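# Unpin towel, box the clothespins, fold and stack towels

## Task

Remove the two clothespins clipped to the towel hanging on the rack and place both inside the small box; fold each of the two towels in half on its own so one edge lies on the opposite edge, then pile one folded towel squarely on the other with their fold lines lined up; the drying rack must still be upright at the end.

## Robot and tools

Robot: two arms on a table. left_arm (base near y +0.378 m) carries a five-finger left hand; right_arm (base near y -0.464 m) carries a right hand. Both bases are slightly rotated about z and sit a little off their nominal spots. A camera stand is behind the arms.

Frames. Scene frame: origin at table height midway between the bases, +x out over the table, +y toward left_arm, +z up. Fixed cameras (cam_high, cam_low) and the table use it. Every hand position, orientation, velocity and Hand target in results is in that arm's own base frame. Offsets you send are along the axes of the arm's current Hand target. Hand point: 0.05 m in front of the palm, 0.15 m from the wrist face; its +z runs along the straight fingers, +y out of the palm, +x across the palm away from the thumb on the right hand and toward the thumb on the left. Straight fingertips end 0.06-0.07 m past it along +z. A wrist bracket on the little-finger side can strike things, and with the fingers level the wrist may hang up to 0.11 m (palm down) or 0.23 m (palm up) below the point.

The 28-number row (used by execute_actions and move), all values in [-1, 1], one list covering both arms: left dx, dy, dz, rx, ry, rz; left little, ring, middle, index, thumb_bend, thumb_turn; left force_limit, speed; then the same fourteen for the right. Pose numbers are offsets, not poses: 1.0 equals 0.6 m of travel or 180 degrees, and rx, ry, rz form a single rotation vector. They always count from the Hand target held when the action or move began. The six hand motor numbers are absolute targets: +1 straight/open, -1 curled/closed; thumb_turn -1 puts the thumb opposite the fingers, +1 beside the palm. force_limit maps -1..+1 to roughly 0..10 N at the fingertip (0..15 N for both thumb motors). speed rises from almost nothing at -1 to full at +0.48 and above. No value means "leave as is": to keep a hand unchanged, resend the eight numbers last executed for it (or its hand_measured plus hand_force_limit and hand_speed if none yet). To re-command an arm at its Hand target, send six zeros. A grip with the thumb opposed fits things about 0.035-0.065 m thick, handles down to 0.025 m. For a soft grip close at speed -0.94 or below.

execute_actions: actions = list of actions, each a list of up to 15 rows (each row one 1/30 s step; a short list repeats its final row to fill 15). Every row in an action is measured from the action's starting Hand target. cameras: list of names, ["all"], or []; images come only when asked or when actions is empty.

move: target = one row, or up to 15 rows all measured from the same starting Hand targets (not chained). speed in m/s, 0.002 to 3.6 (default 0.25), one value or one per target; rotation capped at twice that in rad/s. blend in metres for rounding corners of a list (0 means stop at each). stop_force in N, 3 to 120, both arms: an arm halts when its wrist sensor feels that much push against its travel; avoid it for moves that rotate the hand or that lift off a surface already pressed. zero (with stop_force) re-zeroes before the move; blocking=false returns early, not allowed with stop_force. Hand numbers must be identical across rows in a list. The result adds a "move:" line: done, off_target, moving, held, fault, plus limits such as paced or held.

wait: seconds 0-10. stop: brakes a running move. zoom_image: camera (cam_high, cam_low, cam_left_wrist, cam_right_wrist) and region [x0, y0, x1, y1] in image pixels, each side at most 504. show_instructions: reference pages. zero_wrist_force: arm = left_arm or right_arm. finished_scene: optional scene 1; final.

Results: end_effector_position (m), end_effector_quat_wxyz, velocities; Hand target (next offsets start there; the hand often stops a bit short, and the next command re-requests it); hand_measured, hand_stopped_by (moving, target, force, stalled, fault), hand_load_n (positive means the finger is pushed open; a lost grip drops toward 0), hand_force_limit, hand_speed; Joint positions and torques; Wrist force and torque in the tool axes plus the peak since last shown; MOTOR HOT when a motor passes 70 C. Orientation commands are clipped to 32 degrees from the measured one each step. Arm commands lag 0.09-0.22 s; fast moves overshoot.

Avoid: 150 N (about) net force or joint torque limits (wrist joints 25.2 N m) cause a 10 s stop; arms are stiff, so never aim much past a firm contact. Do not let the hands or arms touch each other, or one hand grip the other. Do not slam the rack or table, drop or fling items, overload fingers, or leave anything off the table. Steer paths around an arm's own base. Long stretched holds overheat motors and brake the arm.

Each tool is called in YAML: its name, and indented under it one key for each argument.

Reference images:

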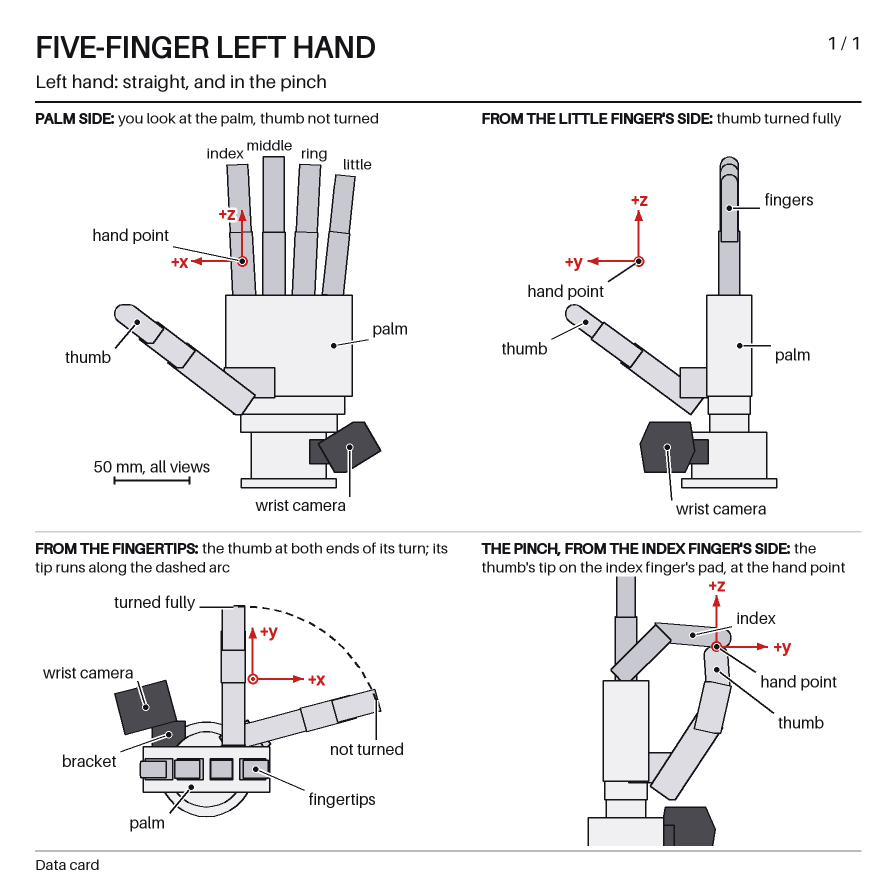

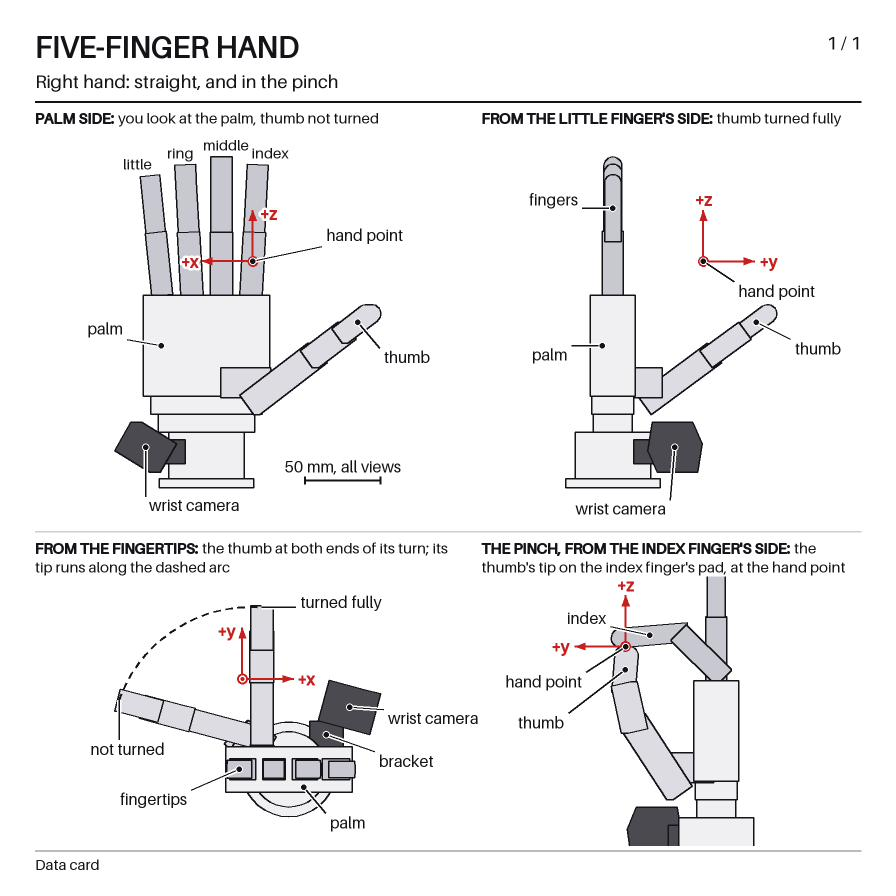

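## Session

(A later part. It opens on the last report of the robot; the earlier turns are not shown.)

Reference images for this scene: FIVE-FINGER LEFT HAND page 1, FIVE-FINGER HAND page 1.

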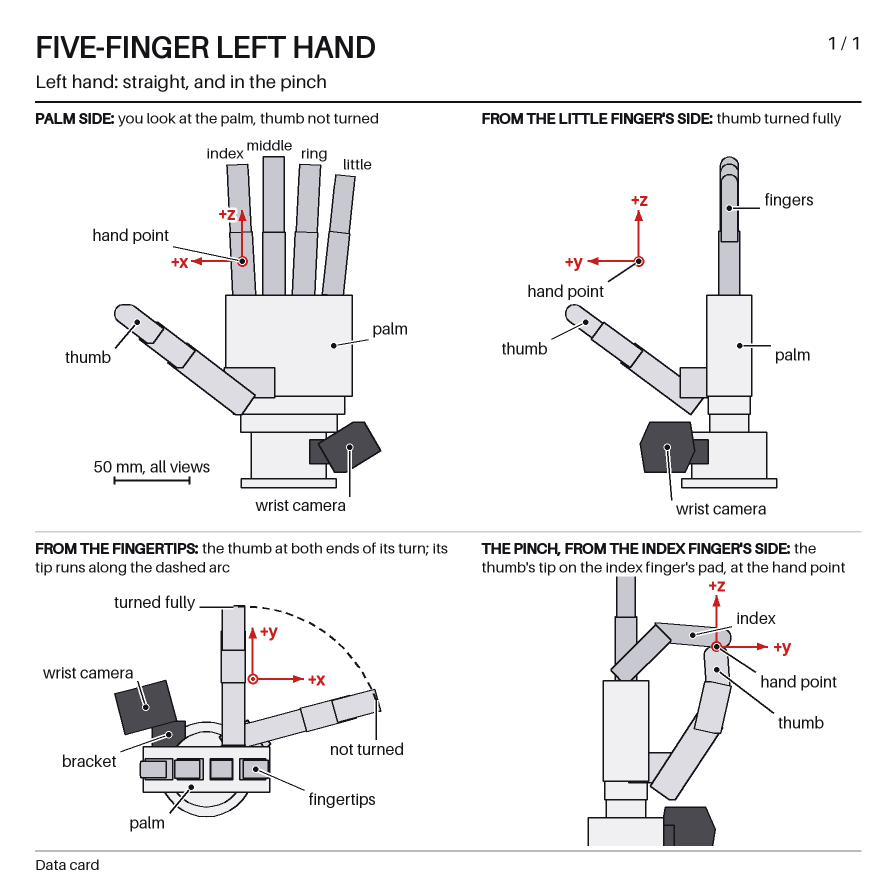

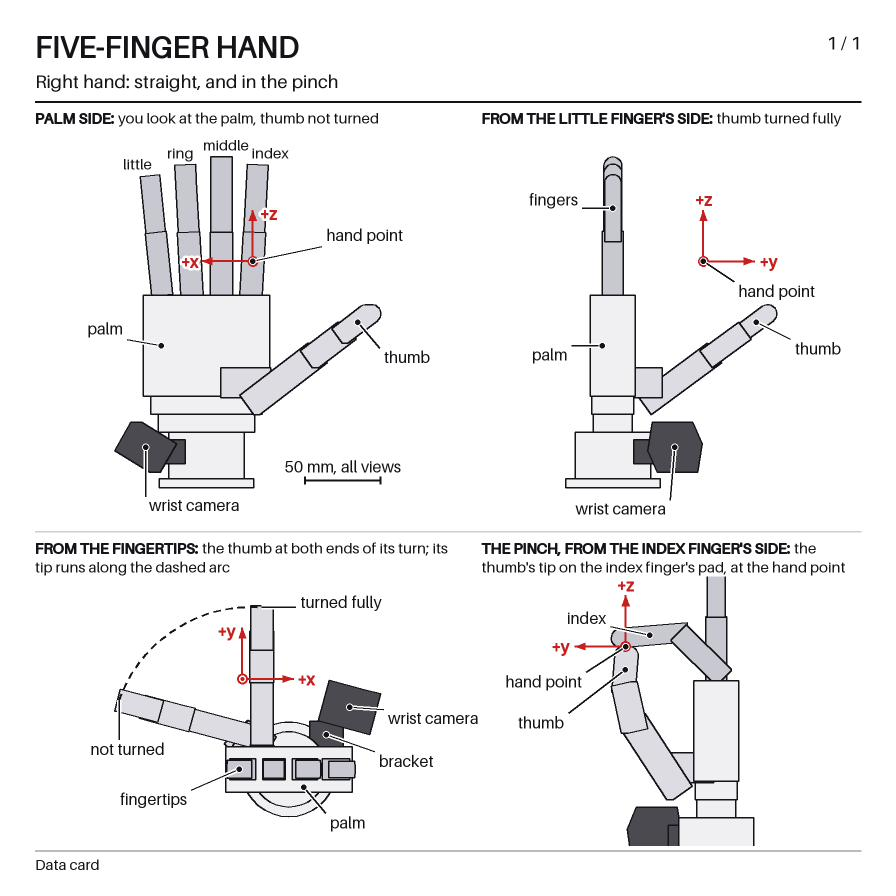

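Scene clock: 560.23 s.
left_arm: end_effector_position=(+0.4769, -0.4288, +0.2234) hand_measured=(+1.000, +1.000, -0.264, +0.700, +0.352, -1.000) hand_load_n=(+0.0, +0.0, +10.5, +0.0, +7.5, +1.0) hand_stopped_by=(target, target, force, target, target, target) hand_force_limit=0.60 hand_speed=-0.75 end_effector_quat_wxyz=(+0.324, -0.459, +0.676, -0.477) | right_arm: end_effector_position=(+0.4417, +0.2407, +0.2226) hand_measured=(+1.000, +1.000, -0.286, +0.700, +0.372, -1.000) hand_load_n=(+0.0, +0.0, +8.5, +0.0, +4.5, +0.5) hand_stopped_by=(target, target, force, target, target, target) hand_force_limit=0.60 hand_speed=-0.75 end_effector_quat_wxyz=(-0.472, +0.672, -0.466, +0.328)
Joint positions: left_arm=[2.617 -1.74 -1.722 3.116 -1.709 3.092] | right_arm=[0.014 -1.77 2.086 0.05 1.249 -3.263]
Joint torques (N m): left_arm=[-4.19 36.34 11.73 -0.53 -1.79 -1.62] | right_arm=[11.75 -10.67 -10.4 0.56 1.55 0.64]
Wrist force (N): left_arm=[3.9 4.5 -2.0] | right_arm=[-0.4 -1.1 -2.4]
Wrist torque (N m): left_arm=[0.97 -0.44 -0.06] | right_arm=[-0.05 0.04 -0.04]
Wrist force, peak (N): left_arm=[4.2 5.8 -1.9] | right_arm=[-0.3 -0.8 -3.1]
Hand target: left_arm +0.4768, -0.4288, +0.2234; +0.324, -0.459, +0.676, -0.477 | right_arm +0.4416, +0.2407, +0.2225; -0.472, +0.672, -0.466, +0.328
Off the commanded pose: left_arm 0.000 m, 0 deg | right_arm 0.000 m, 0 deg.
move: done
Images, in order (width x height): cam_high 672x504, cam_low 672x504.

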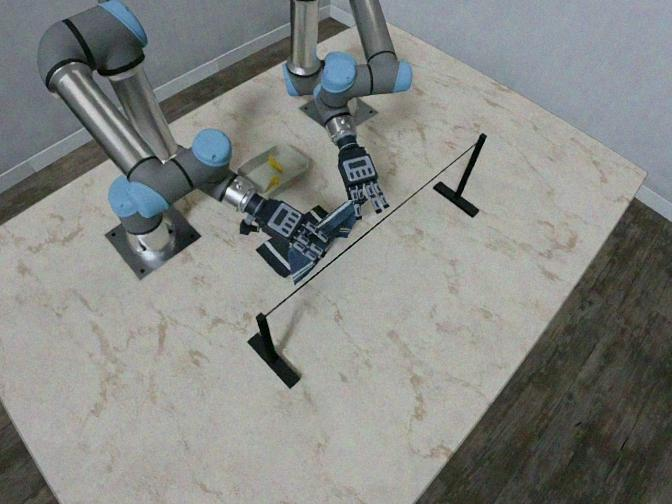

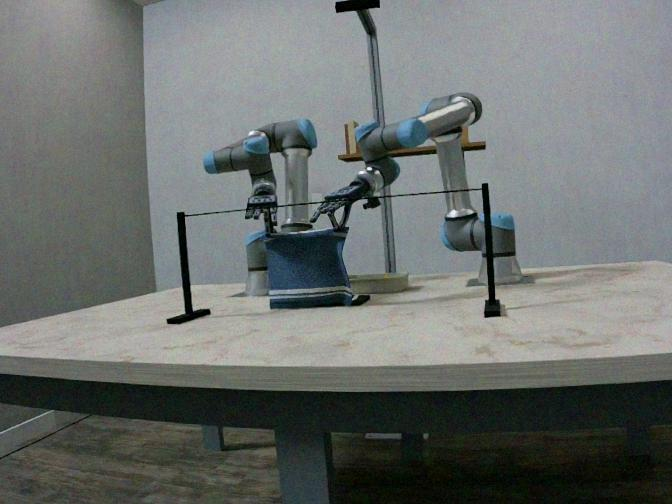

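move:
  target:
    - [0.0188,0.0128,-0.0447,0,0,0,1,1,-0.45,0.7,0.35,-1,0.6,-0.75, -0.0187,0.0128,-0.0447,0,0,0,1,1,-0.45,0.7,0.37,-1,0.6,-0.75]
    - [0.0563,0.0993,-0.1119,0,0,0,1,1,-0.45,0.7,0.35,-1,0.6,-0.75, -0.0561,0.0993,-0.1119,0,0,0,1,1,-0.45,0.7,0.37,-1,0.6,-0.75]
  speed: 0.06
  blend: 0.01
  cameras: ["cam_high","cam_low"]

zoom_image:
  camera: "cam_high"
  region: [240, 190, 370, 300]

zoom_image:
  camera: "cam_low"
  region: [230, 190, 400, 330]

Scene clock: 562.40 s.
left_arm: end_effector_position=(+0.3869, -0.4295, +0.1900) hand_measured=(+1.000, +1.000, -0.264, +0.700, +0.352, -1.000) hand_load_n=(+0.0, +0.0, +10.5, +0.0, +8.0, +1.0) hand_stopped_by=(target, target, force, target, target, target) hand_force_limit=0.60 hand_speed=-0.75 end_effector_quat_wxyz=(+0.324, -0.459, +0.676, -0.477) end_effector_velocity=(+0.002, +0.000, +0.001) end_effector_angular_velocity=(+0.001, +0.002, -0.002) | right_arm: end_effector_position=(+0.3517, +0.2431, +0.1892) hand_measured=(+1.000, +1.000, -0.286, +0.700, +0.372, -1.000) hand_load_n=(+0.0, +0.0, +8.5, +0.0, +4.0, +0.5) hand_stopped_by=(target, target, force, target, target, target) hand_force_limit=0.60 hand_speed=-0.75 end_effector_quat_wxyz=(-0.472, +0.672, -0.466, +0.328) end_effector_velocity=(+0.002, +0.000, +0.002) end_effector_angular_velocity=(+0.000, -0.002, +0.000)
Joint positions: left_arm=[2.484 -1.643 -1.925 3.213 -1.834 3.045] | right_arm=[0.036 -1.98 2.314 0.029 1.269 -3.255]
Joint velocities: left_arm=[0.004 -0.001 0.004 -0.004 0.005 0.002] | right_arm=[0 0.003 -0.005 0 0.001 0]
Joint torques (N m): left_arm=[7.66 11.54 32.52 -1.11 1.61 1.6] | right_arm=[-8.1 5.99 -27.9 0.8 -1.01 0.74]
Wrist force (N): left_arm=[4.3 5.0 -2.2] | right_arm=[-0.3 -0.8 -2.4]
Wrist torque (N m): left_arm=[1.04 -0.55 0.13] | right_arm=[0.00 0.02 -0.23]
Wrist force, peak (N): left_arm=[4.4 5.4 -2.4] | right_arm=[-0.1 -0.7 -2.9]
Hand target: left_arm +0.3870, -0.4295, +0.1899; +0.324, -0.459, +0.676, -0.477 | right_arm +0.3518, +0.2431, +0.1892; -0.472, +0.672, -0.466, +0.328
Off the commanded pose: left_arm 0.000 m, 0 deg | right_arm 0.000 m, 0 deg.
move: done
Images, in order (width x height): cam_high 672x504, cam_low 672x504.

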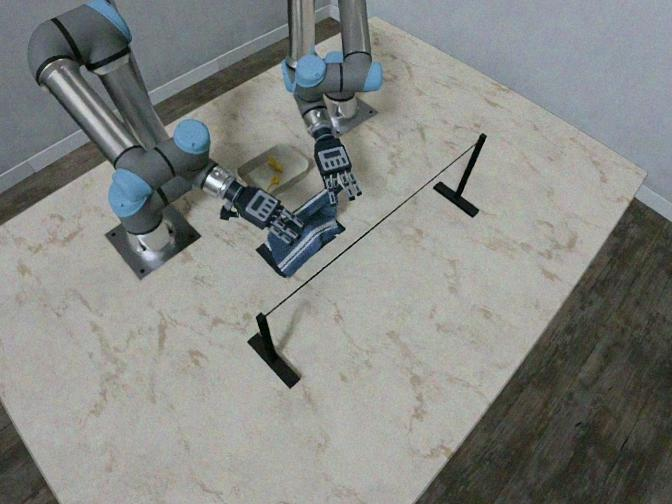

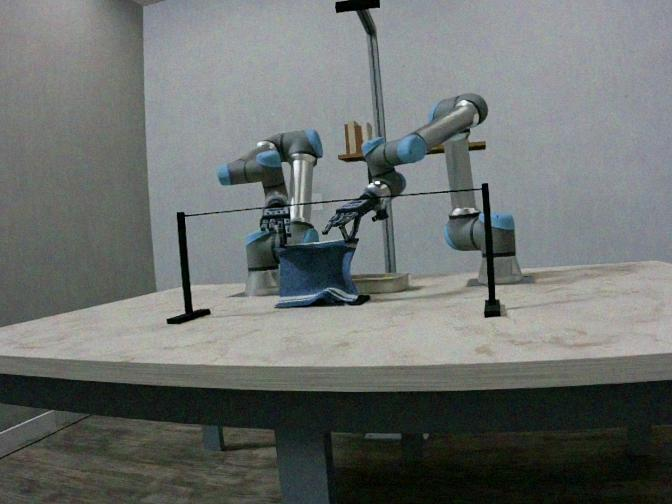

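Scaled by 3.877 from the camera's 672x504 image, which has a finer 960x720 frame.

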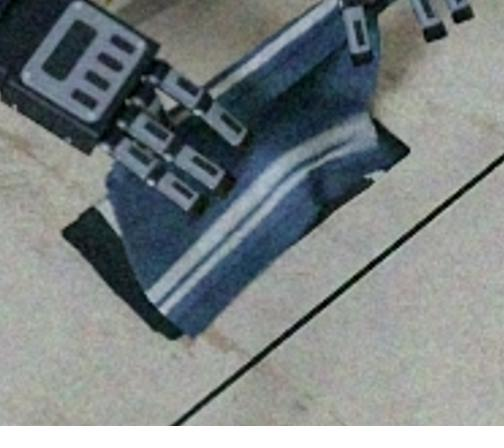

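Scaled by 2.965 from the camera's 672x504 image, which has a finer 960x720 frame.

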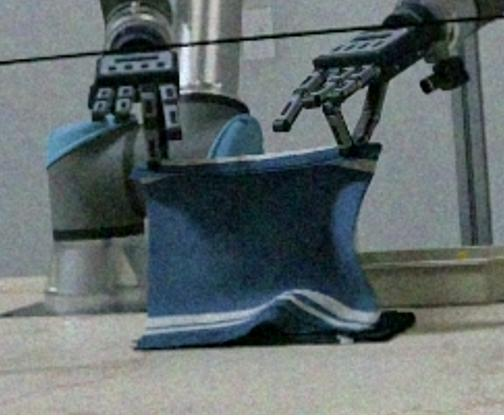

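move:
  target:
    - [0,-0.0955,-0.0348,0,0,0,1,1,-0.45,0.7,0.35,-1,0.6,-0.75, 0,-0.0955,-0.0348,0,0,0,1,1,-0.45,0.7,0.37,-1,0.6,-0.75]
    - [-0.0313,-0.1219,0.0378,0,0,0,1,1,-0.45,0.7,0.35,-1,0.6,-0.75, 0.0312,-0.1219,0.0378,0,0,0,1,1,-0.45,0.7,0.37,-1,0.6,-0.75]
    - [-0.0563,-0.1275,0.1016,0,0,0,1,1,-0.45,0.7,0.35,-1,0.6,-0.75, 0.0561,-0.1275,0.1016,0,0,0,1,1,-0.45,0.7,0.37,-1,0.6,-0.75]
  speed: 0.08
  blend: 0.015

wait:
  seconds: 2
  cameras: ["all"]

zoom_image:
  camera: "cam_high"
  region: [240, 190, 370, 300]

zoom_image:
  camera: "cam_low"
  region: [230, 190, 400, 330]

Scene clock: 564.97 s.
left_arm: end_effector_position=(+0.4768, -0.4287, +0.2414) hand_measured=(+1.000, +1.000, -0.264, +0.700, +0.352, -1.000) hand_load_n=(+0.0, +0.0, +10.5, +0.0, +8.5, +0.5) hand_stopped_by=(target, target, force, target, target, target) hand_force_limit=0.60 hand_speed=-0.75 end_effector_quat_wxyz=(+0.324, -0.459, +0.676, -0.477) | right_arm: end_effector_position=(+0.4416, +0.2406, +0.2406) hand_measured=(+1.000, +1.000, -0.286, +0.700, +0.372, -1.000) hand_load_n=(+0.0, +0.0, +8.5, +0.0, +4.0, +0.5) hand_stopped_by=(target, target, force, target, target, target) hand_force_limit=0.60 hand_speed=-0.75 end_effector_quat_wxyz=(-0.472, +0.672, -0.466, +0.328)
Joint positions: left_arm=[2.617 -1.727 -1.689 3.07 -1.709 3.092] | right_arm=[0.013 -1.784 2.049 0.101 1.248 -3.263]
Joint torques (N m): left_arm=[-5.14 37.55 11.39 -0.68 -2.03 -1.86] | right_arm=[11.34 -13.79 -12.12 1.02 1.19 0.27]
Wrist force (N): left_arm=[4.2 5.0 -2.0] | right_arm=[-0.3 -0.6 -2.8]
Wrist torque (N m): left_arm=[1.01 -0.50 -0.06] | right_arm=[0.03 0.04 -0.02]
Wrist force, peak (N): left_arm=[4.0 6.0 -1.7] | right_arm=[-0.5 -0.9 -2.8]
Hand target: left_arm +0.4767, -0.4287, +0.2414; +0.324, -0.459, +0.676, -0.477 | right_arm +0.4416, +0.2407, +0.2405; -0.472, +0.672, -0.466, +0.328
Off the commanded pose: left_arm 0.000 m, 0 deg | right_arm 0.000 m, 0 deg.
move: done

Scene clock: 566.97 s.
left_arm: end_effector_position=(+0.4767, -0.4287, +0.2414) hand_measured=(+1.000, +1.000, -0.264, +0.700, +0.352, -1.000) hand_load_n=(-0.5, +0.0, +10.5, +0.0, +7.5, +1.0) hand_stopped_by=(target, target, force, target, target, target) hand_force_limit=0.60 hand_speed=-0.75 end_effector_quat_wxyz=(+0.324, -0.459, +0.676, -0.477) | right_arm: end_effector_position=(+0.4416, +0.2407, +0.2405) hand_measured=(+1.000, +1.000, -0.286, +0.700, +0.372, -1.000) hand_load_n=(-0.5, -0.5, +8.5, +0.0, +4.0, +0.5) hand_stopped_by=(target, target, force, target, target, target) hand_force_limit=0.60 hand_speed=-0.75 end_effector_quat_wxyz=(-0.472, +0.672, -0.466, +0.328)
Joint positions: left_arm=[2.617 -1.727 -1.689 3.07 -1.709 3.092] | right_arm=[0.014 -1.784 2.049 0.101 1.249 -3.263]
Joint torques (N m): left_arm=[-7.57 39.03 13.14 -0.58 -1.84 -1.83] | right_arm=[12.18 -1.88 -11.65 1.25 1.61 0.63]
Wrist force (N): left_arm=[4.2 4.8 -1.8] | right_arm=[-0.6 -0.7 -2.4]
Wrist torque (N m): left_arm=[0.96 -0.49 -0.04] | right_arm=[0.00 0.06 -0.04]
Wrist force, peak (N): left_arm=[4.2 5.2 -2.1] | right_arm=[-0.5 -1.1 -2.8]
Hand target: left_arm +0.4767, -0.4287, +0.2414; +0.324, -0.459, +0.676, -0.477 | right_arm +0.4416, +0.2407, +0.2405; -0.472, +0.672, -0.466, +0.328
Off the commanded pose: left_arm 0.000 m, 0 deg | right_arm 0.000 m, 0 deg.
wait: 2.00 s; at rest by 0.17 s
camera_calibration:
cam_left_wrist: T_world_to_cam=[[0.198673, -0.308175, 0.930353, -0.451409], [-0.794457, -0.606516, -0.0312527, 0.13042], [0.573906, -0.732916, -0.36533, -0.388759], [0, 0, 0, 1]] pos_world=[0.416407, -0.344939, 0.28202]
cam_right_wrist: T_world_to_cam=[[-0.23893, -0.302205, -0.922813, 0.404212], [-0.782586, 0.622541, -0.00124776, 0.195258], [0.574867, 0.721883, -0.385245, -0.219372], [0, 0, 0, 1]] pos_world=[0.375494, 0.15896, 0.288744]

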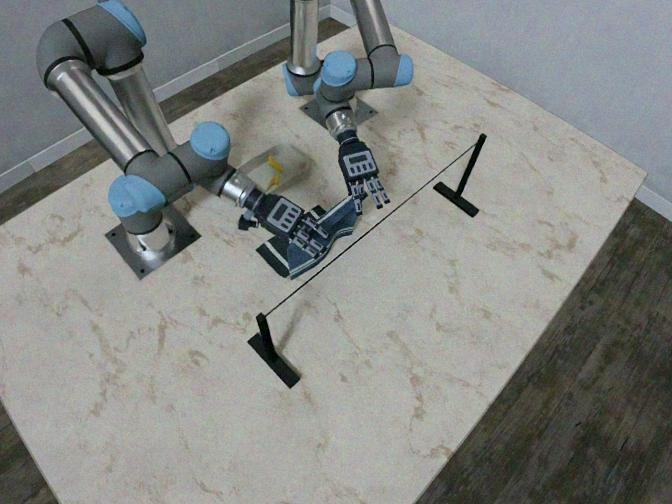

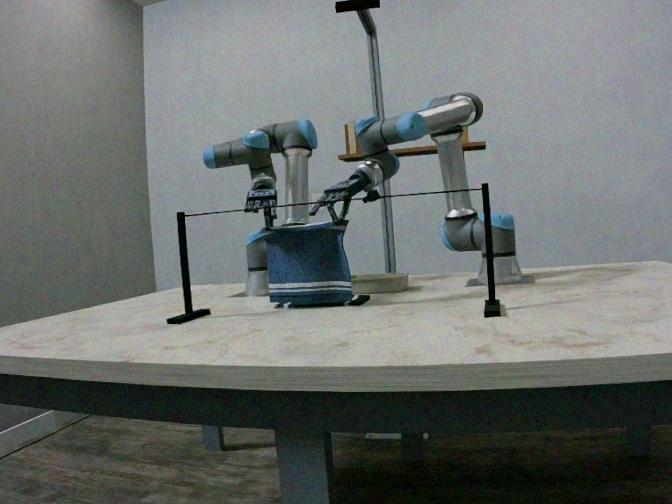

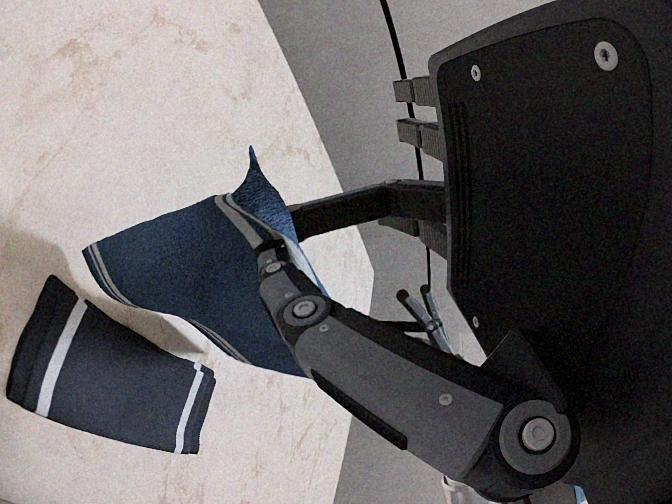

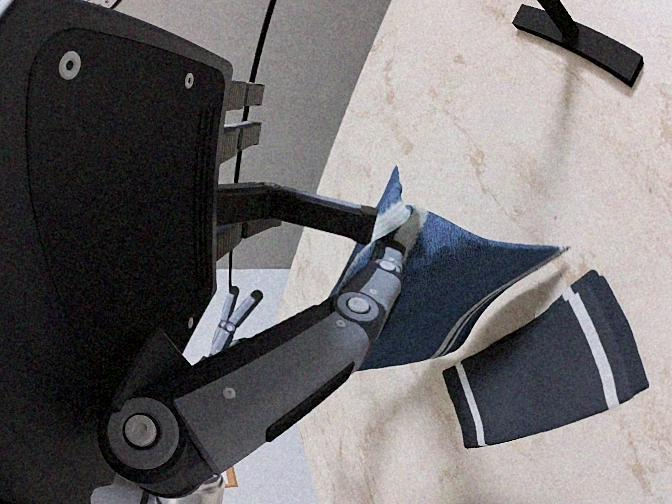

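Scaled by 3.877 from the camera's 672x504 image, which has a finer 960x720 frame.

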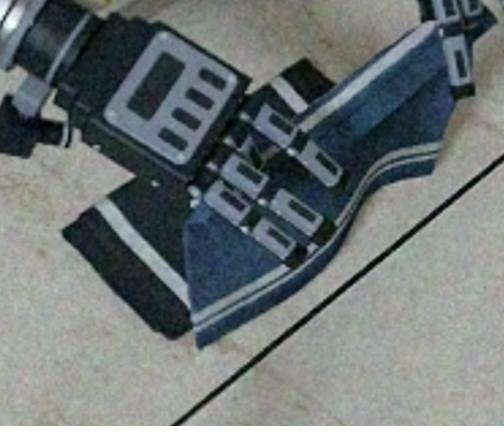

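Scaled by 2.965 from the camera's 672x504 image, which has a finer 960x720 frame.

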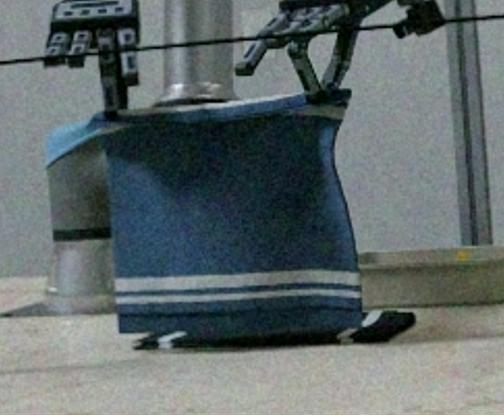

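move:
  target:
    - [0.0188,0.0411,-0.0344,0,0,0,1,1,-0.45,0.7,0.35,-1,0.6,-0.75, -0.0187,0.0411,-0.0344,0,0,0,1,1,-0.45,0.7,0.37,-1,0.6,-0.75]
    - [0.0563,0.1283,-0.1013,0,0,0,1,1,-0.45,0.7,0.35,-1,0.6,-0.75, -0.0561,0.1283,-0.1013,0,0,0,1,1,-0.45,0.7,0.37,-1,0.6,-0.75]
  speed: 0.06
  blend: 0.01
  cameras: ["cam_high","cam_low"]

zoom_image:
  camera: "cam_high"
  region: [240, 190, 370, 300]

zoom_image:
  camera: "cam_low"
  region: [230, 190, 400, 330]

Scene clock: 569.20 s.
left_arm: end_effector_position=(+0.3869, -0.4295, +0.1894) hand_measured=(+1.000, +1.000, -0.264, +0.700, +0.352, -1.000) hand_load_n=(-0.5, +0.0, +10.5, +0.0, +8.0, +0.5) hand_stopped_by=(target, target, force, target, target, target) hand_force_limit=0.60 hand_speed=-0.75 end_effector_quat_wxyz=(+0.324, -0.459, +0.676, -0.477) | right_arm: end_effector_position=(+0.3517, +0.2431, +0.1887) hand_measured=(+1.000, +1.000, -0.286, +0.700, +0.372, -1.000) hand_load_n=(+0.0, +0.0, +8.5, +0.0, +4.0, +0.5) hand_stopped_by=(target, target, force, target, target, target) hand_force_limit=0.60 hand_speed=-0.75 end_effector_quat_wxyz=(-0.472, +0.672, -0.466, +0.328) end_effector_velocity=(+0.002, +0.000, +0.002) end_effector_angular_velocity=(+0.000, +0.000, +0.002)
Joint positions: left_arm=[2.484 -1.644 -1.926 3.214 -1.834 3.045] | right_arm=[0.036 -1.98 2.315 0.028 1.269 -3.255]
Joint velocities: left_arm=[within noise] | right_arm=[-0.001 0.003 -0.006 0.003 -0.003 -0.001]
Joint torques (N m): left_arm=[4.81 12.29 28.84 -0.91 1.79 1.58] | right_arm=[-8.15 7.44 -26.1 0.91 -0.92 0.73]
Wrist force (N): left_arm=[4.3 4.7 -2.1] | right_arm=[-0.5 -0.5 -2.2]
Wrist torque (N m): left_arm=[1.02 -0.53 0.12] | right_arm=[0.03 0.05 -0.24]
Wrist force, peak (N): left_arm=[4.5 5.5 -2.5] | right_arm=[-0.5 -0.9 -2.8]
Hand target: left_arm +0.3870, -0.4295, +0.1894; +0.324, -0.459, +0.676, -0.477 | right_arm +0.3518, +0.2431, +0.1887; -0.472, +0.672, -0.466, +0.328
Off the commanded pose: left_arm 0.000 m, 0 deg | right_arm 0.000 m, 0 deg.
move: done
Images, in order (width x height): cam_high 672x504, cam_low 672x504.

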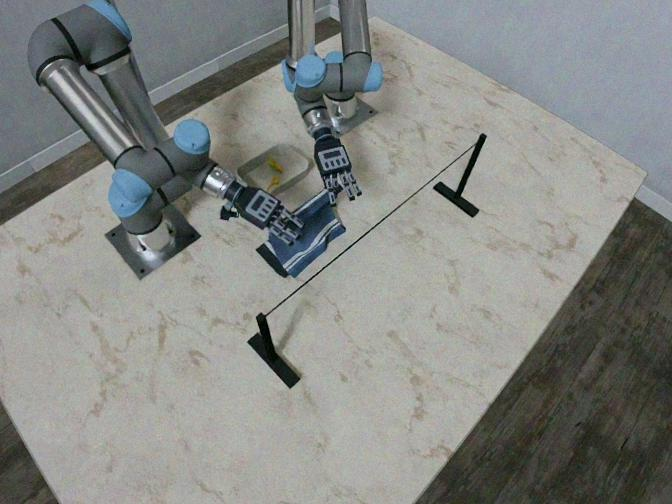

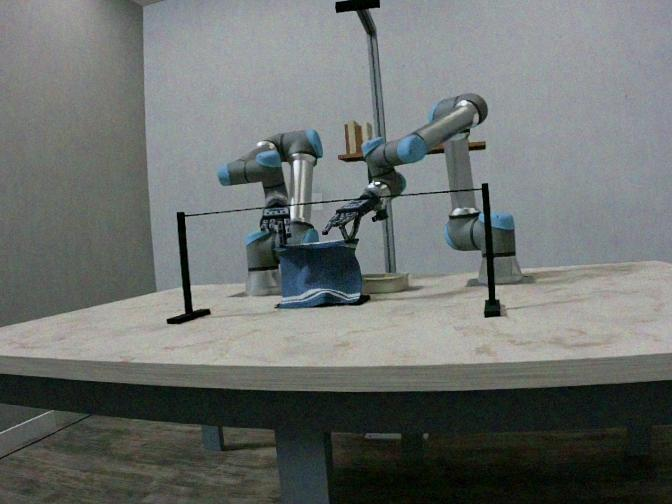

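Scaled by 3.877 from the camera's 672x504 image, which has a finer 960x720 frame.

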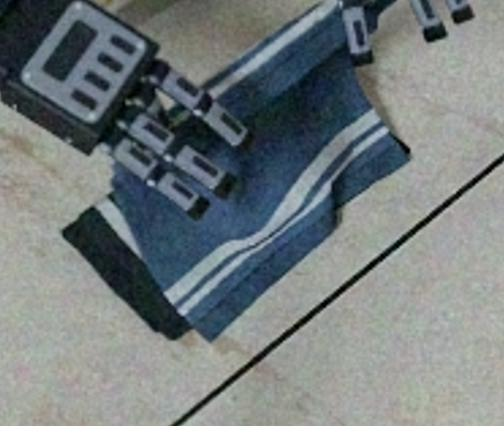

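Scaled by 2.965 from the camera's 672x504 image, which has a finer 960x720 frame.

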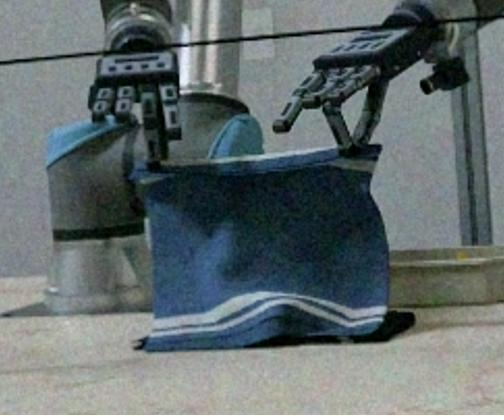

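move:
  target:
    - [0,-0.0955,-0.0348,0,0,0,1,1,-0.45,0.7,0.35,-1,0.6,-0.75, 0,-0.0955,-0.0348,0,0,0,1,1,-0.45,0.7,0.37,-1,0.6,-0.75]
    - [-0.0313,-0.1219,0.0378,0,0,0,1,1,-0.45,0.7,0.35,-1,0.6,-0.75, 0.0312,-0.1219,0.0378,0,0,0,1,1,-0.45,0.7,0.37,-1,0.6,-0.75]
    - [-0.0650,-0.1074,0.1317,0,0,0,1,1,-0.45,0.7,0.35,-1,0.6,-0.75, 0.0648,-0.1074,0.1318,0,0,0,1,1,-0.45,0.7,0.37,-1,0.6,-0.75]
  speed: 0.1
  blend: 0.015

wait:
  seconds: 2
  cameras: ["cam_high","cam_low"]

zoom_image:
  camera: "cam_high"
  region: [240, 190, 370, 300]

zoom_image:
  camera: "cam_low"
  region: [230, 190, 400, 330]

Scene clock: 572.37 s.
left_arm: end_effector_position=(+0.4907, -0.4287, +0.2235) hand_measured=(+1.000, +1.000, -0.264, +0.700, +0.352, -1.000) hand_load_n=(+0.0, +0.0, +10.5, +0.0, +8.0, +1.0) hand_stopped_by=(target, target, force, target, target, target) hand_force_limit=0.60 hand_speed=-0.75 end_effector_quat_wxyz=(+0.324, -0.459, +0.676, -0.477) | right_arm: end_effector_position=(+0.4556, +0.2403, +0.2226) hand_measured=(+1.000, +1.000, -0.286, +0.700, +0.372, -1.000) hand_load_n=(+0.0, +0.0, +8.5, +0.0, +4.0, +1.0) hand_stopped_by=(target, target, force, target, target, target) hand_force_limit=0.60 hand_speed=-0.75 end_effector_quat_wxyz=(-0.472, +0.672, -0.466, +0.328)
Joint positions: left_arm=[2.634 -1.761 -1.696 3.112 -1.694 3.098] | right_arm=[0.011 -1.736 2.059 0.043 1.246 -3.264]
Joint torques (N m): left_arm=[-4.65 37.6 12.26 -0.55 -1.76 -1.88] | right_arm=[12.95 -12.19 -11.04 0.48 1.76 0.59]
Wrist force (N): left_arm=[3.8 5.1 -1.9] | right_arm=[-0.4 -0.7 -2.2]
Wrist torque (N m): left_arm=[1.01 -0.42 -0.08] | right_arm=[-0.03 0.03 -0.03]
Wrist force, peak (N): left_arm=[4.1 6.3 -1.5] | right_arm=[-0.5 -0.8 -3.2]
Hand target: left_arm +0.4907, -0.4287, +0.2235; +0.324, -0.459, +0.676, -0.477 | right_arm +0.4555, +0.2403, +0.2225; -0.472, +0.672, -0.466, +0.328
Off the commanded pose: left_arm 0.000 m, 0 deg | right_arm 0.000 m, 0 deg.
move: done

Scene clock: 574.37 s.
left_arm: end_effector_position=(+0.4907, -0.4287, +0.2235) hand_measured=(+1.000, +1.000, -0.264, +0.700, +0.352, -1.000) hand_load_n=(+0.0, +0.0, +10.5, +0.0, +8.0, +1.0) hand_stopped_by=(target, target, force, target, target, target) hand_force_limit=0.60 hand_speed=-0.75 end_effector_quat_wxyz=(+0.324, -0.459, +0.676, -0.477) | right_arm: end_effector_position=(+0.4555, +0.2403, +0.2225) hand_measured=(+1.000, +1.000, -0.286, +0.700, +0.372, -1.000) hand_load_n=(+0.0, +0.0, +8.5, -0.5, +4.0, +1.0) hand_stopped_by=(target, target, force, target, target, target) hand_force_limit=0.60 hand_speed=-0.75 end_effector_quat_wxyz=(-0.472, +0.672, -0.466, +0.328)
Joint positions: left_arm=[2.634 -1.761 -1.696 3.112 -1.694 3.098] | right_arm=[0.012 -1.736 2.059 0.043 1.247 -3.264]
Joint torques (N m): left_arm=[-7.95 40.51 12.16 1.04 -0.47 -1.59] | right_arm=[12.01 -3.43 -11.1 -1.69 1.62 1.03]
Wrist force (N): left_arm=[3.9 4.7 -2.0] | right_arm=[-0.3 -0.8 -2.4]
Wrist torque (N m): left_arm=[0.99 -0.44 -0.06] | right_arm=[-0.01 0.03 -0.02]
Wrist force, peak (N): left_arm=[4.1 5.1 -1.9] | right_arm=[-0.4 -0.8 -2.8]
Hand target: left_arm +0.4907, -0.4287, +0.2235; +0.324, -0.459, +0.676, -0.477 | right_arm +0.4555, +0.2403, +0.2225; -0.472, +0.672, -0.466, +0.328
Off the commanded pose: left_arm 0.000 m, 0 deg | right_arm 0.000 m, 0 deg.
wait: 2.00 s; at rest by 0.17 s
Images, in order (width x height): cam_high 672x504, cam_low 672x504.

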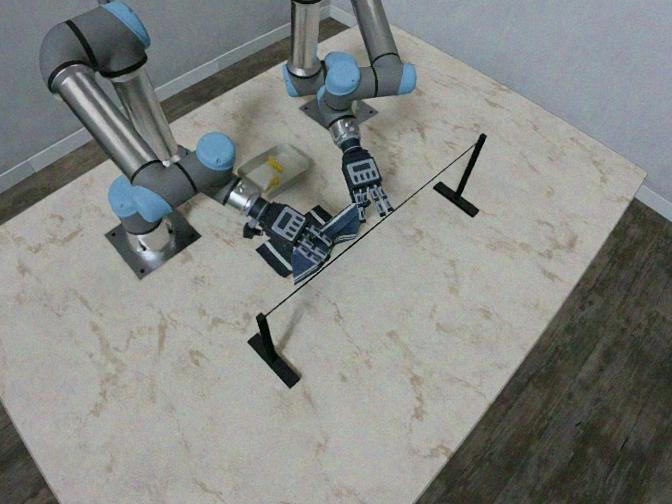

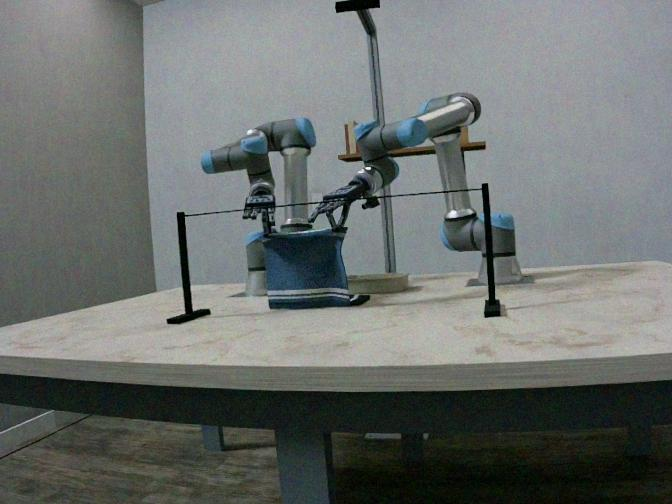

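Scaled by 3.877 from the camera's 672x504 image, which has a finer 960x720 frame.

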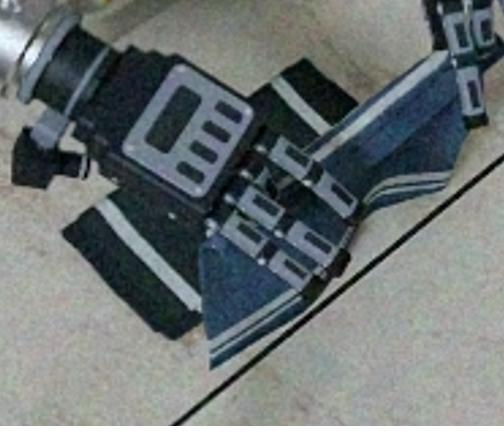

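Scaled by 2.965 from the camera's 672x504 image, which has a finer 960x720 frame.

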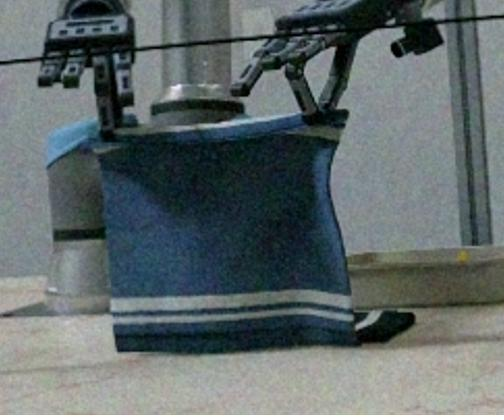

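move:
  target: [0,-0.0219,-0.0080,0,0,0,1,1,-0.45,0.7,0.35,-1,0.6,-0.75, 0,-0.0219,-0.0080,0,0,0,1,1,-0.45,0.7,0.37,-1,0.6,-0.75]
  speed: 0.05

wait:
  seconds: 2.5
  cameras: ["cam_high","cam_low"]

zoom_image:
  camera: "cam_high"
  region: [240, 190, 370, 300]

zoom_image:
  camera: "cam_low"
  region: [230, 190, 400, 330]

Scene clock: 575.27 s.
left_arm: end_effector_position=(+0.4906, -0.4287, +0.2378) hand_measured=(+1.000, +1.000, -0.264, +0.700, +0.352, -1.000) hand_load_n=(+0.0, +0.0, +10.5, +0.0, +8.0, +1.0) hand_stopped_by=(target, target, force, target, target, target) hand_force_limit=0.60 hand_speed=-0.75 end_effector_quat_wxyz=(+0.324, -0.459, +0.676, -0.477) end_effector_velocity=(+0.001, +0.000, +0.000) end_effector_angular_velocity=(-0.001, -0.003, +0.001) | right_arm: end_effector_position=(+0.4555, +0.2404, +0.2367) hand_measured=(+1.000, +1.000, -0.286, +0.700, +0.372, -1.000) hand_load_n=(+0.0, +0.0, +8.5, +0.0, +4.0, +1.0) hand_stopped_by=(target, target, force, target, target, target) hand_force_limit=0.60 hand_speed=-0.75 end_effector_quat_wxyz=(-0.472, +0.672, -0.466, +0.328)
Joint positions: left_arm=[2.634 -1.751 -1.67 3.076 -1.694 3.098] | right_arm=[0.012 -1.747 2.03 0.083 1.247 -3.264]
Joint velocities: left_arm=[0.002 0 -0.002 0.006 0.001 0.001] | right_arm=[within noise]
Joint torques (N m): left_arm=[-7.76 22.31 12.03 3.01 -1.22 -1.75] | right_arm=[4.97 -3.94 -12.22 -2.66 -0.01 0.07]
Wrist force (N): left_arm=[4.1 4.9 -1.9] | right_arm=[-0.6 -0.7 -2.7]
Wrist torque (N m): left_arm=[0.98 -0.49 -0.04] | right_arm=[0.00 0.08 -0.05]
Wrist force, peak (N): left_arm=[4.1 5.7 -1.9] | right_arm=[-0.2 -1.0 -2.8]
Hand target: left_arm +0.4906, -0.4286, +0.2375; +0.324, -0.459, +0.676, -0.477 | right_arm +0.4555, +0.2403, +0.2365; -0.472, +0.672, -0.466, +0.328
Off the commanded pose: left_arm 0.000 m, 0 deg | right_arm 0.000 m, 0 deg.
move: done

Scene clock: 577.77 s.
left_arm: end_effector_position=(+0.4906, -0.4286, +0.2375) hand_measured=(+1.000, +1.000, -0.264, +0.700, +0.352, -1.000) hand_load_n=(+0.0, +0.0, +10.5, -0.5, +8.0, +1.0) hand_stopped_by=(target, target, force, target, target, target) hand_force_limit=0.60 hand_speed=-0.75 end_effector_quat_wxyz=(+0.324, -0.459, +0.676, -0.477) | right_arm: end_effector_position=(+0.4555, +0.2403, +0.2365) hand_measured=(+1.000, +1.000, -0.286, +0.700, +0.372, -1.000) hand_load_n=(+0.0, +0.0, +8.5, +0.0, +4.0, +0.5) hand_stopped_by=(target, target, force, target, target, target) hand_force_limit=0.60 hand_speed=-0.75 end_effector_quat_wxyz=(-0.472, +0.672, -0.466, +0.328)
Joint positions: left_arm=[2.634 -1.751 -1.671 3.077 -1.694 3.098] | right_arm=[0.012 -1.747 2.031 0.082 1.247 -3.264]
Joint torques (N m): left_arm=[-7.19 14.78 12.16 2.55 -1.96 -1.7] | right_arm=[-9.73 -2.58 -11.13 -2.69 -0.64 -0.92]
Wrist force (N): left_arm=[4.3 4.9 -2.0] | right_arm=[-0.4 -0.7 -2.5]
Wrist torque (N m): left_arm=[0.99 -0.50 -0.03] | right_arm=[0.01 0.04 -0.03]
Wrist force, peak (N): left_arm=[4.5 5.2 -1.8] | right_arm=[-0.5 -0.6 -2.8]
Hand target: left_arm +0.4906, -0.4286, +0.2375; +0.324, -0.459, +0.676, -0.477 | right_arm +0.4555, +0.2403, +0.2365; -0.472, +0.672, -0.466, +0.328
Off the commanded pose: left_arm 0.000 m, 0 deg | right_arm 0.000 m, 0 deg.
wait: 2.50 s; at rest by 0.17 s
Images, in order (width x height): cam_high 672x504, cam_low 672x504.

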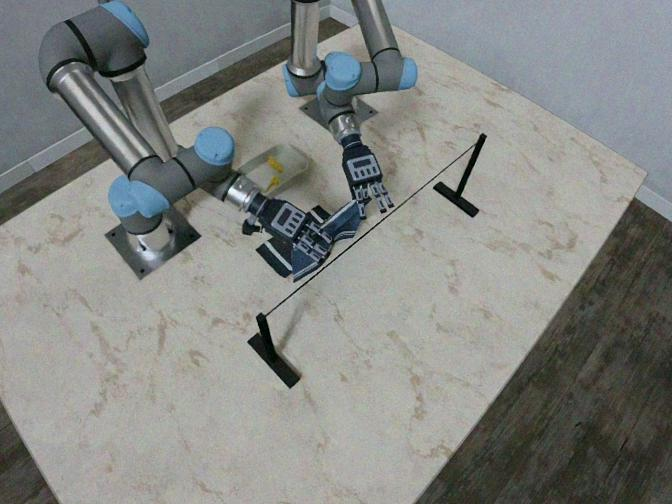

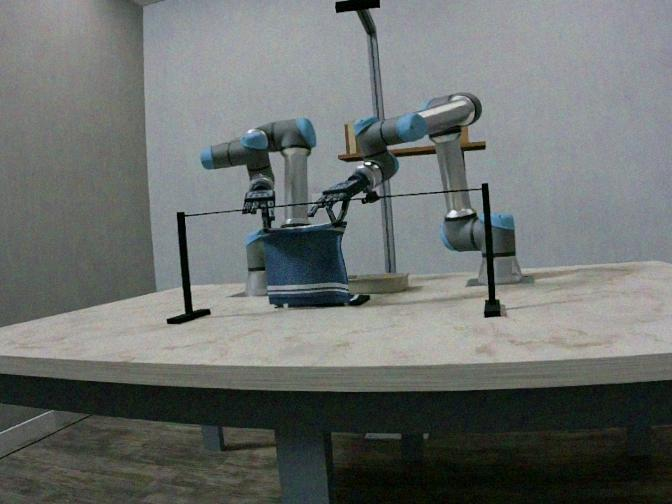

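Scaled by 3.877 from the camera's 672x504 image, which has a finer 960x720 frame.

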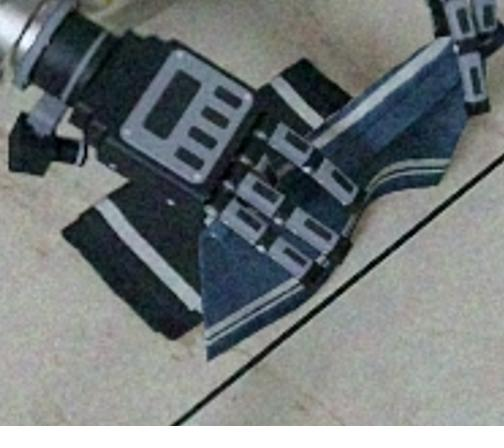

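Scaled by 2.965 from the camera's 672x504 image, which has a finer 960x720 frame.

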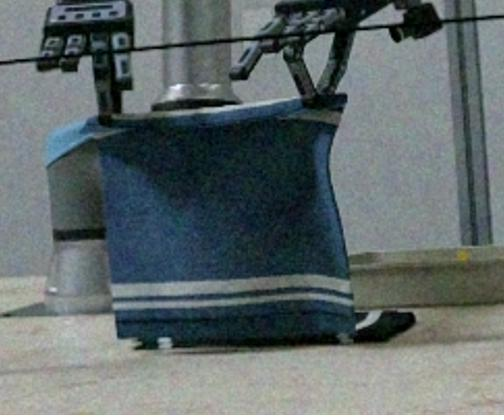

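move:
  target:
    - [0,0.0219,0.0080,0,0,0,1,1,-0.45,0.7,0.35,-1,0.6,-0.75, 0,0.0219,0.0080,0,0,0,1,1,-0.45,0.7,0.37,-1,0.6,-0.75]
    - [0.0188,0.0349,-0.0367,0,0,0,1,1,-0.45,0.7,0.35,-1,0.6,-0.75, -0.0187,0.0349,-0.0367,0,0,0,1,1,-0.45,0.7,0.37,-1,0.6,-0.75]
    - [0.0563,0.1214,-0.1039,0,0,0,1,1,-0.45,0.7,0.35,-1,0.6,-0.75, -0.0561,0.1214,-0.1039,0,0,0,1,1,-0.45,0.7,0.37,-1,0.6,-0.75]
  speed: 0.06
  blend: 0.01
  cameras: ["cam_high","cam_low"]

zoom_image:
  camera: "cam_high"
  region: [240, 190, 370, 300]

zoom_image:
  camera: "cam_low"
  region: [230, 190, 400, 330]

Scene clock: 580.23 s.
left_arm: end_effector_position=(+0.4007, -0.4294, +0.1899) hand_measured=(+1.000, +1.000, -0.264, +0.700, +0.352, -1.000) hand_load_n=(+0.0, +0.0, +11.0, +0.0, +8.0, +1.0) hand_stopped_by=(target, target, force, target, target, target) hand_force_limit=0.60 hand_speed=-0.75 end_effector_quat_wxyz=(+0.324, -0.459, +0.676, -0.477) end_effector_velocity=(+0.001, +0.000, +0.001) end_effector_angular_velocity=(+0.002, +0.002, -0.003) | right_arm: end_effector_position=(+0.3656, +0.2427, +0.1892) hand_measured=(+1.000, +1.000, -0.286, +0.700, +0.372, -1.000) hand_load_n=(+0.0, +0.0, +8.5, +0.0, +4.0, +1.0) hand_stopped_by=(target, target, force, target, target, target) hand_force_limit=0.60 hand_speed=-0.75 end_effector_quat_wxyz=(-0.472, +0.672, -0.466, +0.328) end_effector_velocity=(+0.002, +0.000, +0.001) end_effector_angular_velocity=(-0.001, -0.001, +0.000)
Joint positions: left_arm=[2.507 -1.66 -1.906 3.213 -1.812 3.053] | right_arm=[0.031 -1.941 2.292 0.012 1.264 -3.257]
Joint velocities: left_arm=[0.002 -0.001 0.004 -0.005 0.005 0.003] | right_arm=[0.001 0.005 -0.005 0 0.001 -0.001]
Joint torques (N m): left_arm=[5.46 12.25 28.16 -0.46 1.51 1.47] | right_arm=[-6.6 4.81 -25.58 0.98 -0.79 0.93]
Wrist force (N): left_arm=[4.2 4.9 -2.0] | right_arm=[-0.4 -0.6 -2.3]
Wrist torque (N m): left_arm=[1.01 -0.53 0.13] | right_arm=[0.02 0.04 -0.24]
Wrist force, peak (N): left_arm=[4.5 5.6 -2.4] | right_arm=[-0.4 -1.0 -3.0]
Hand target: left_arm +0.4008, -0.4294, +0.1898; +0.324, -0.459, +0.676, -0.477 | right_arm +0.3656, +0.2427, +0.1891; -0.472, +0.672, -0.466, +0.328
Off the commanded pose: left_arm 0.000 m, 0 deg | right_arm 0.000 m, 0 deg.
move: done; blend cut to 0.007 m at target 1
Images, in order (width x height): cam_high 672x504, cam_low 672x504.

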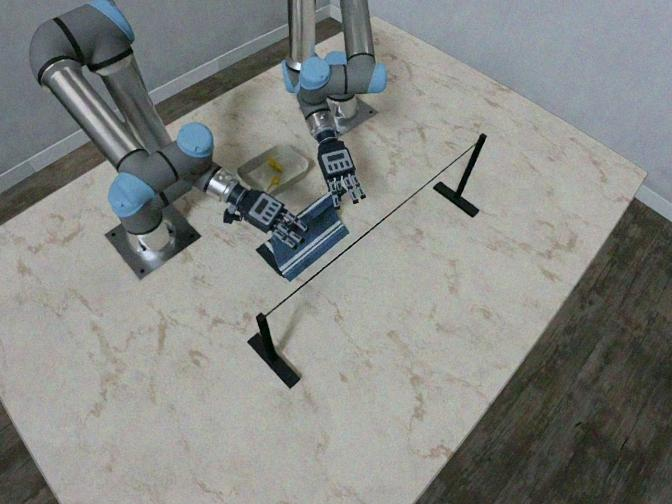

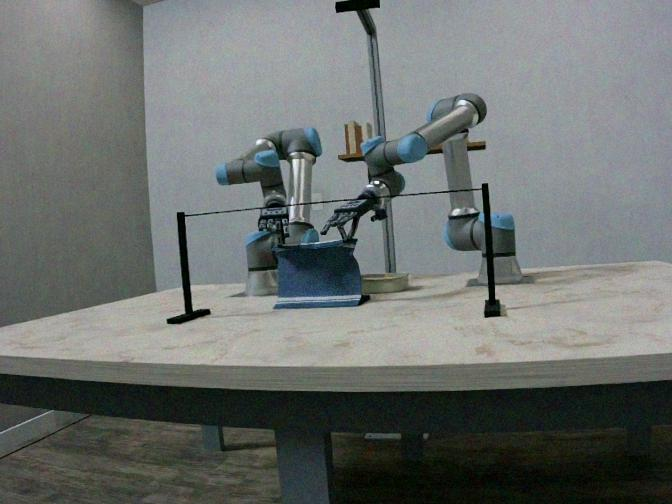

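Scaled by 3.877 from the camera's 672x504 image, which has a finer 960x720 frame.

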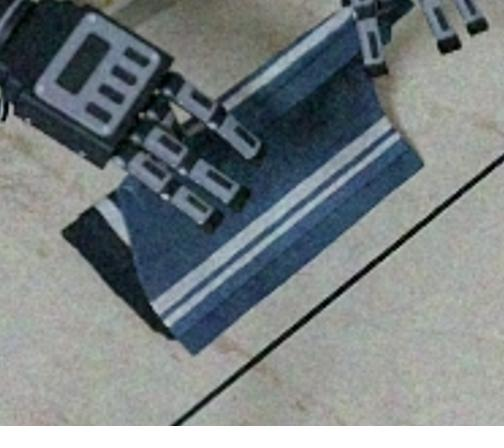

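Scaled by 2.965 from the camera's 672x504 image, which has a finer 960x720 frame.

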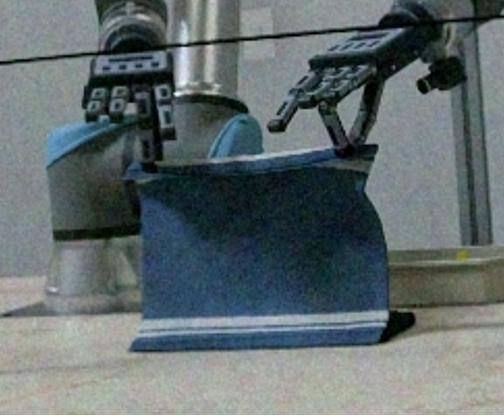

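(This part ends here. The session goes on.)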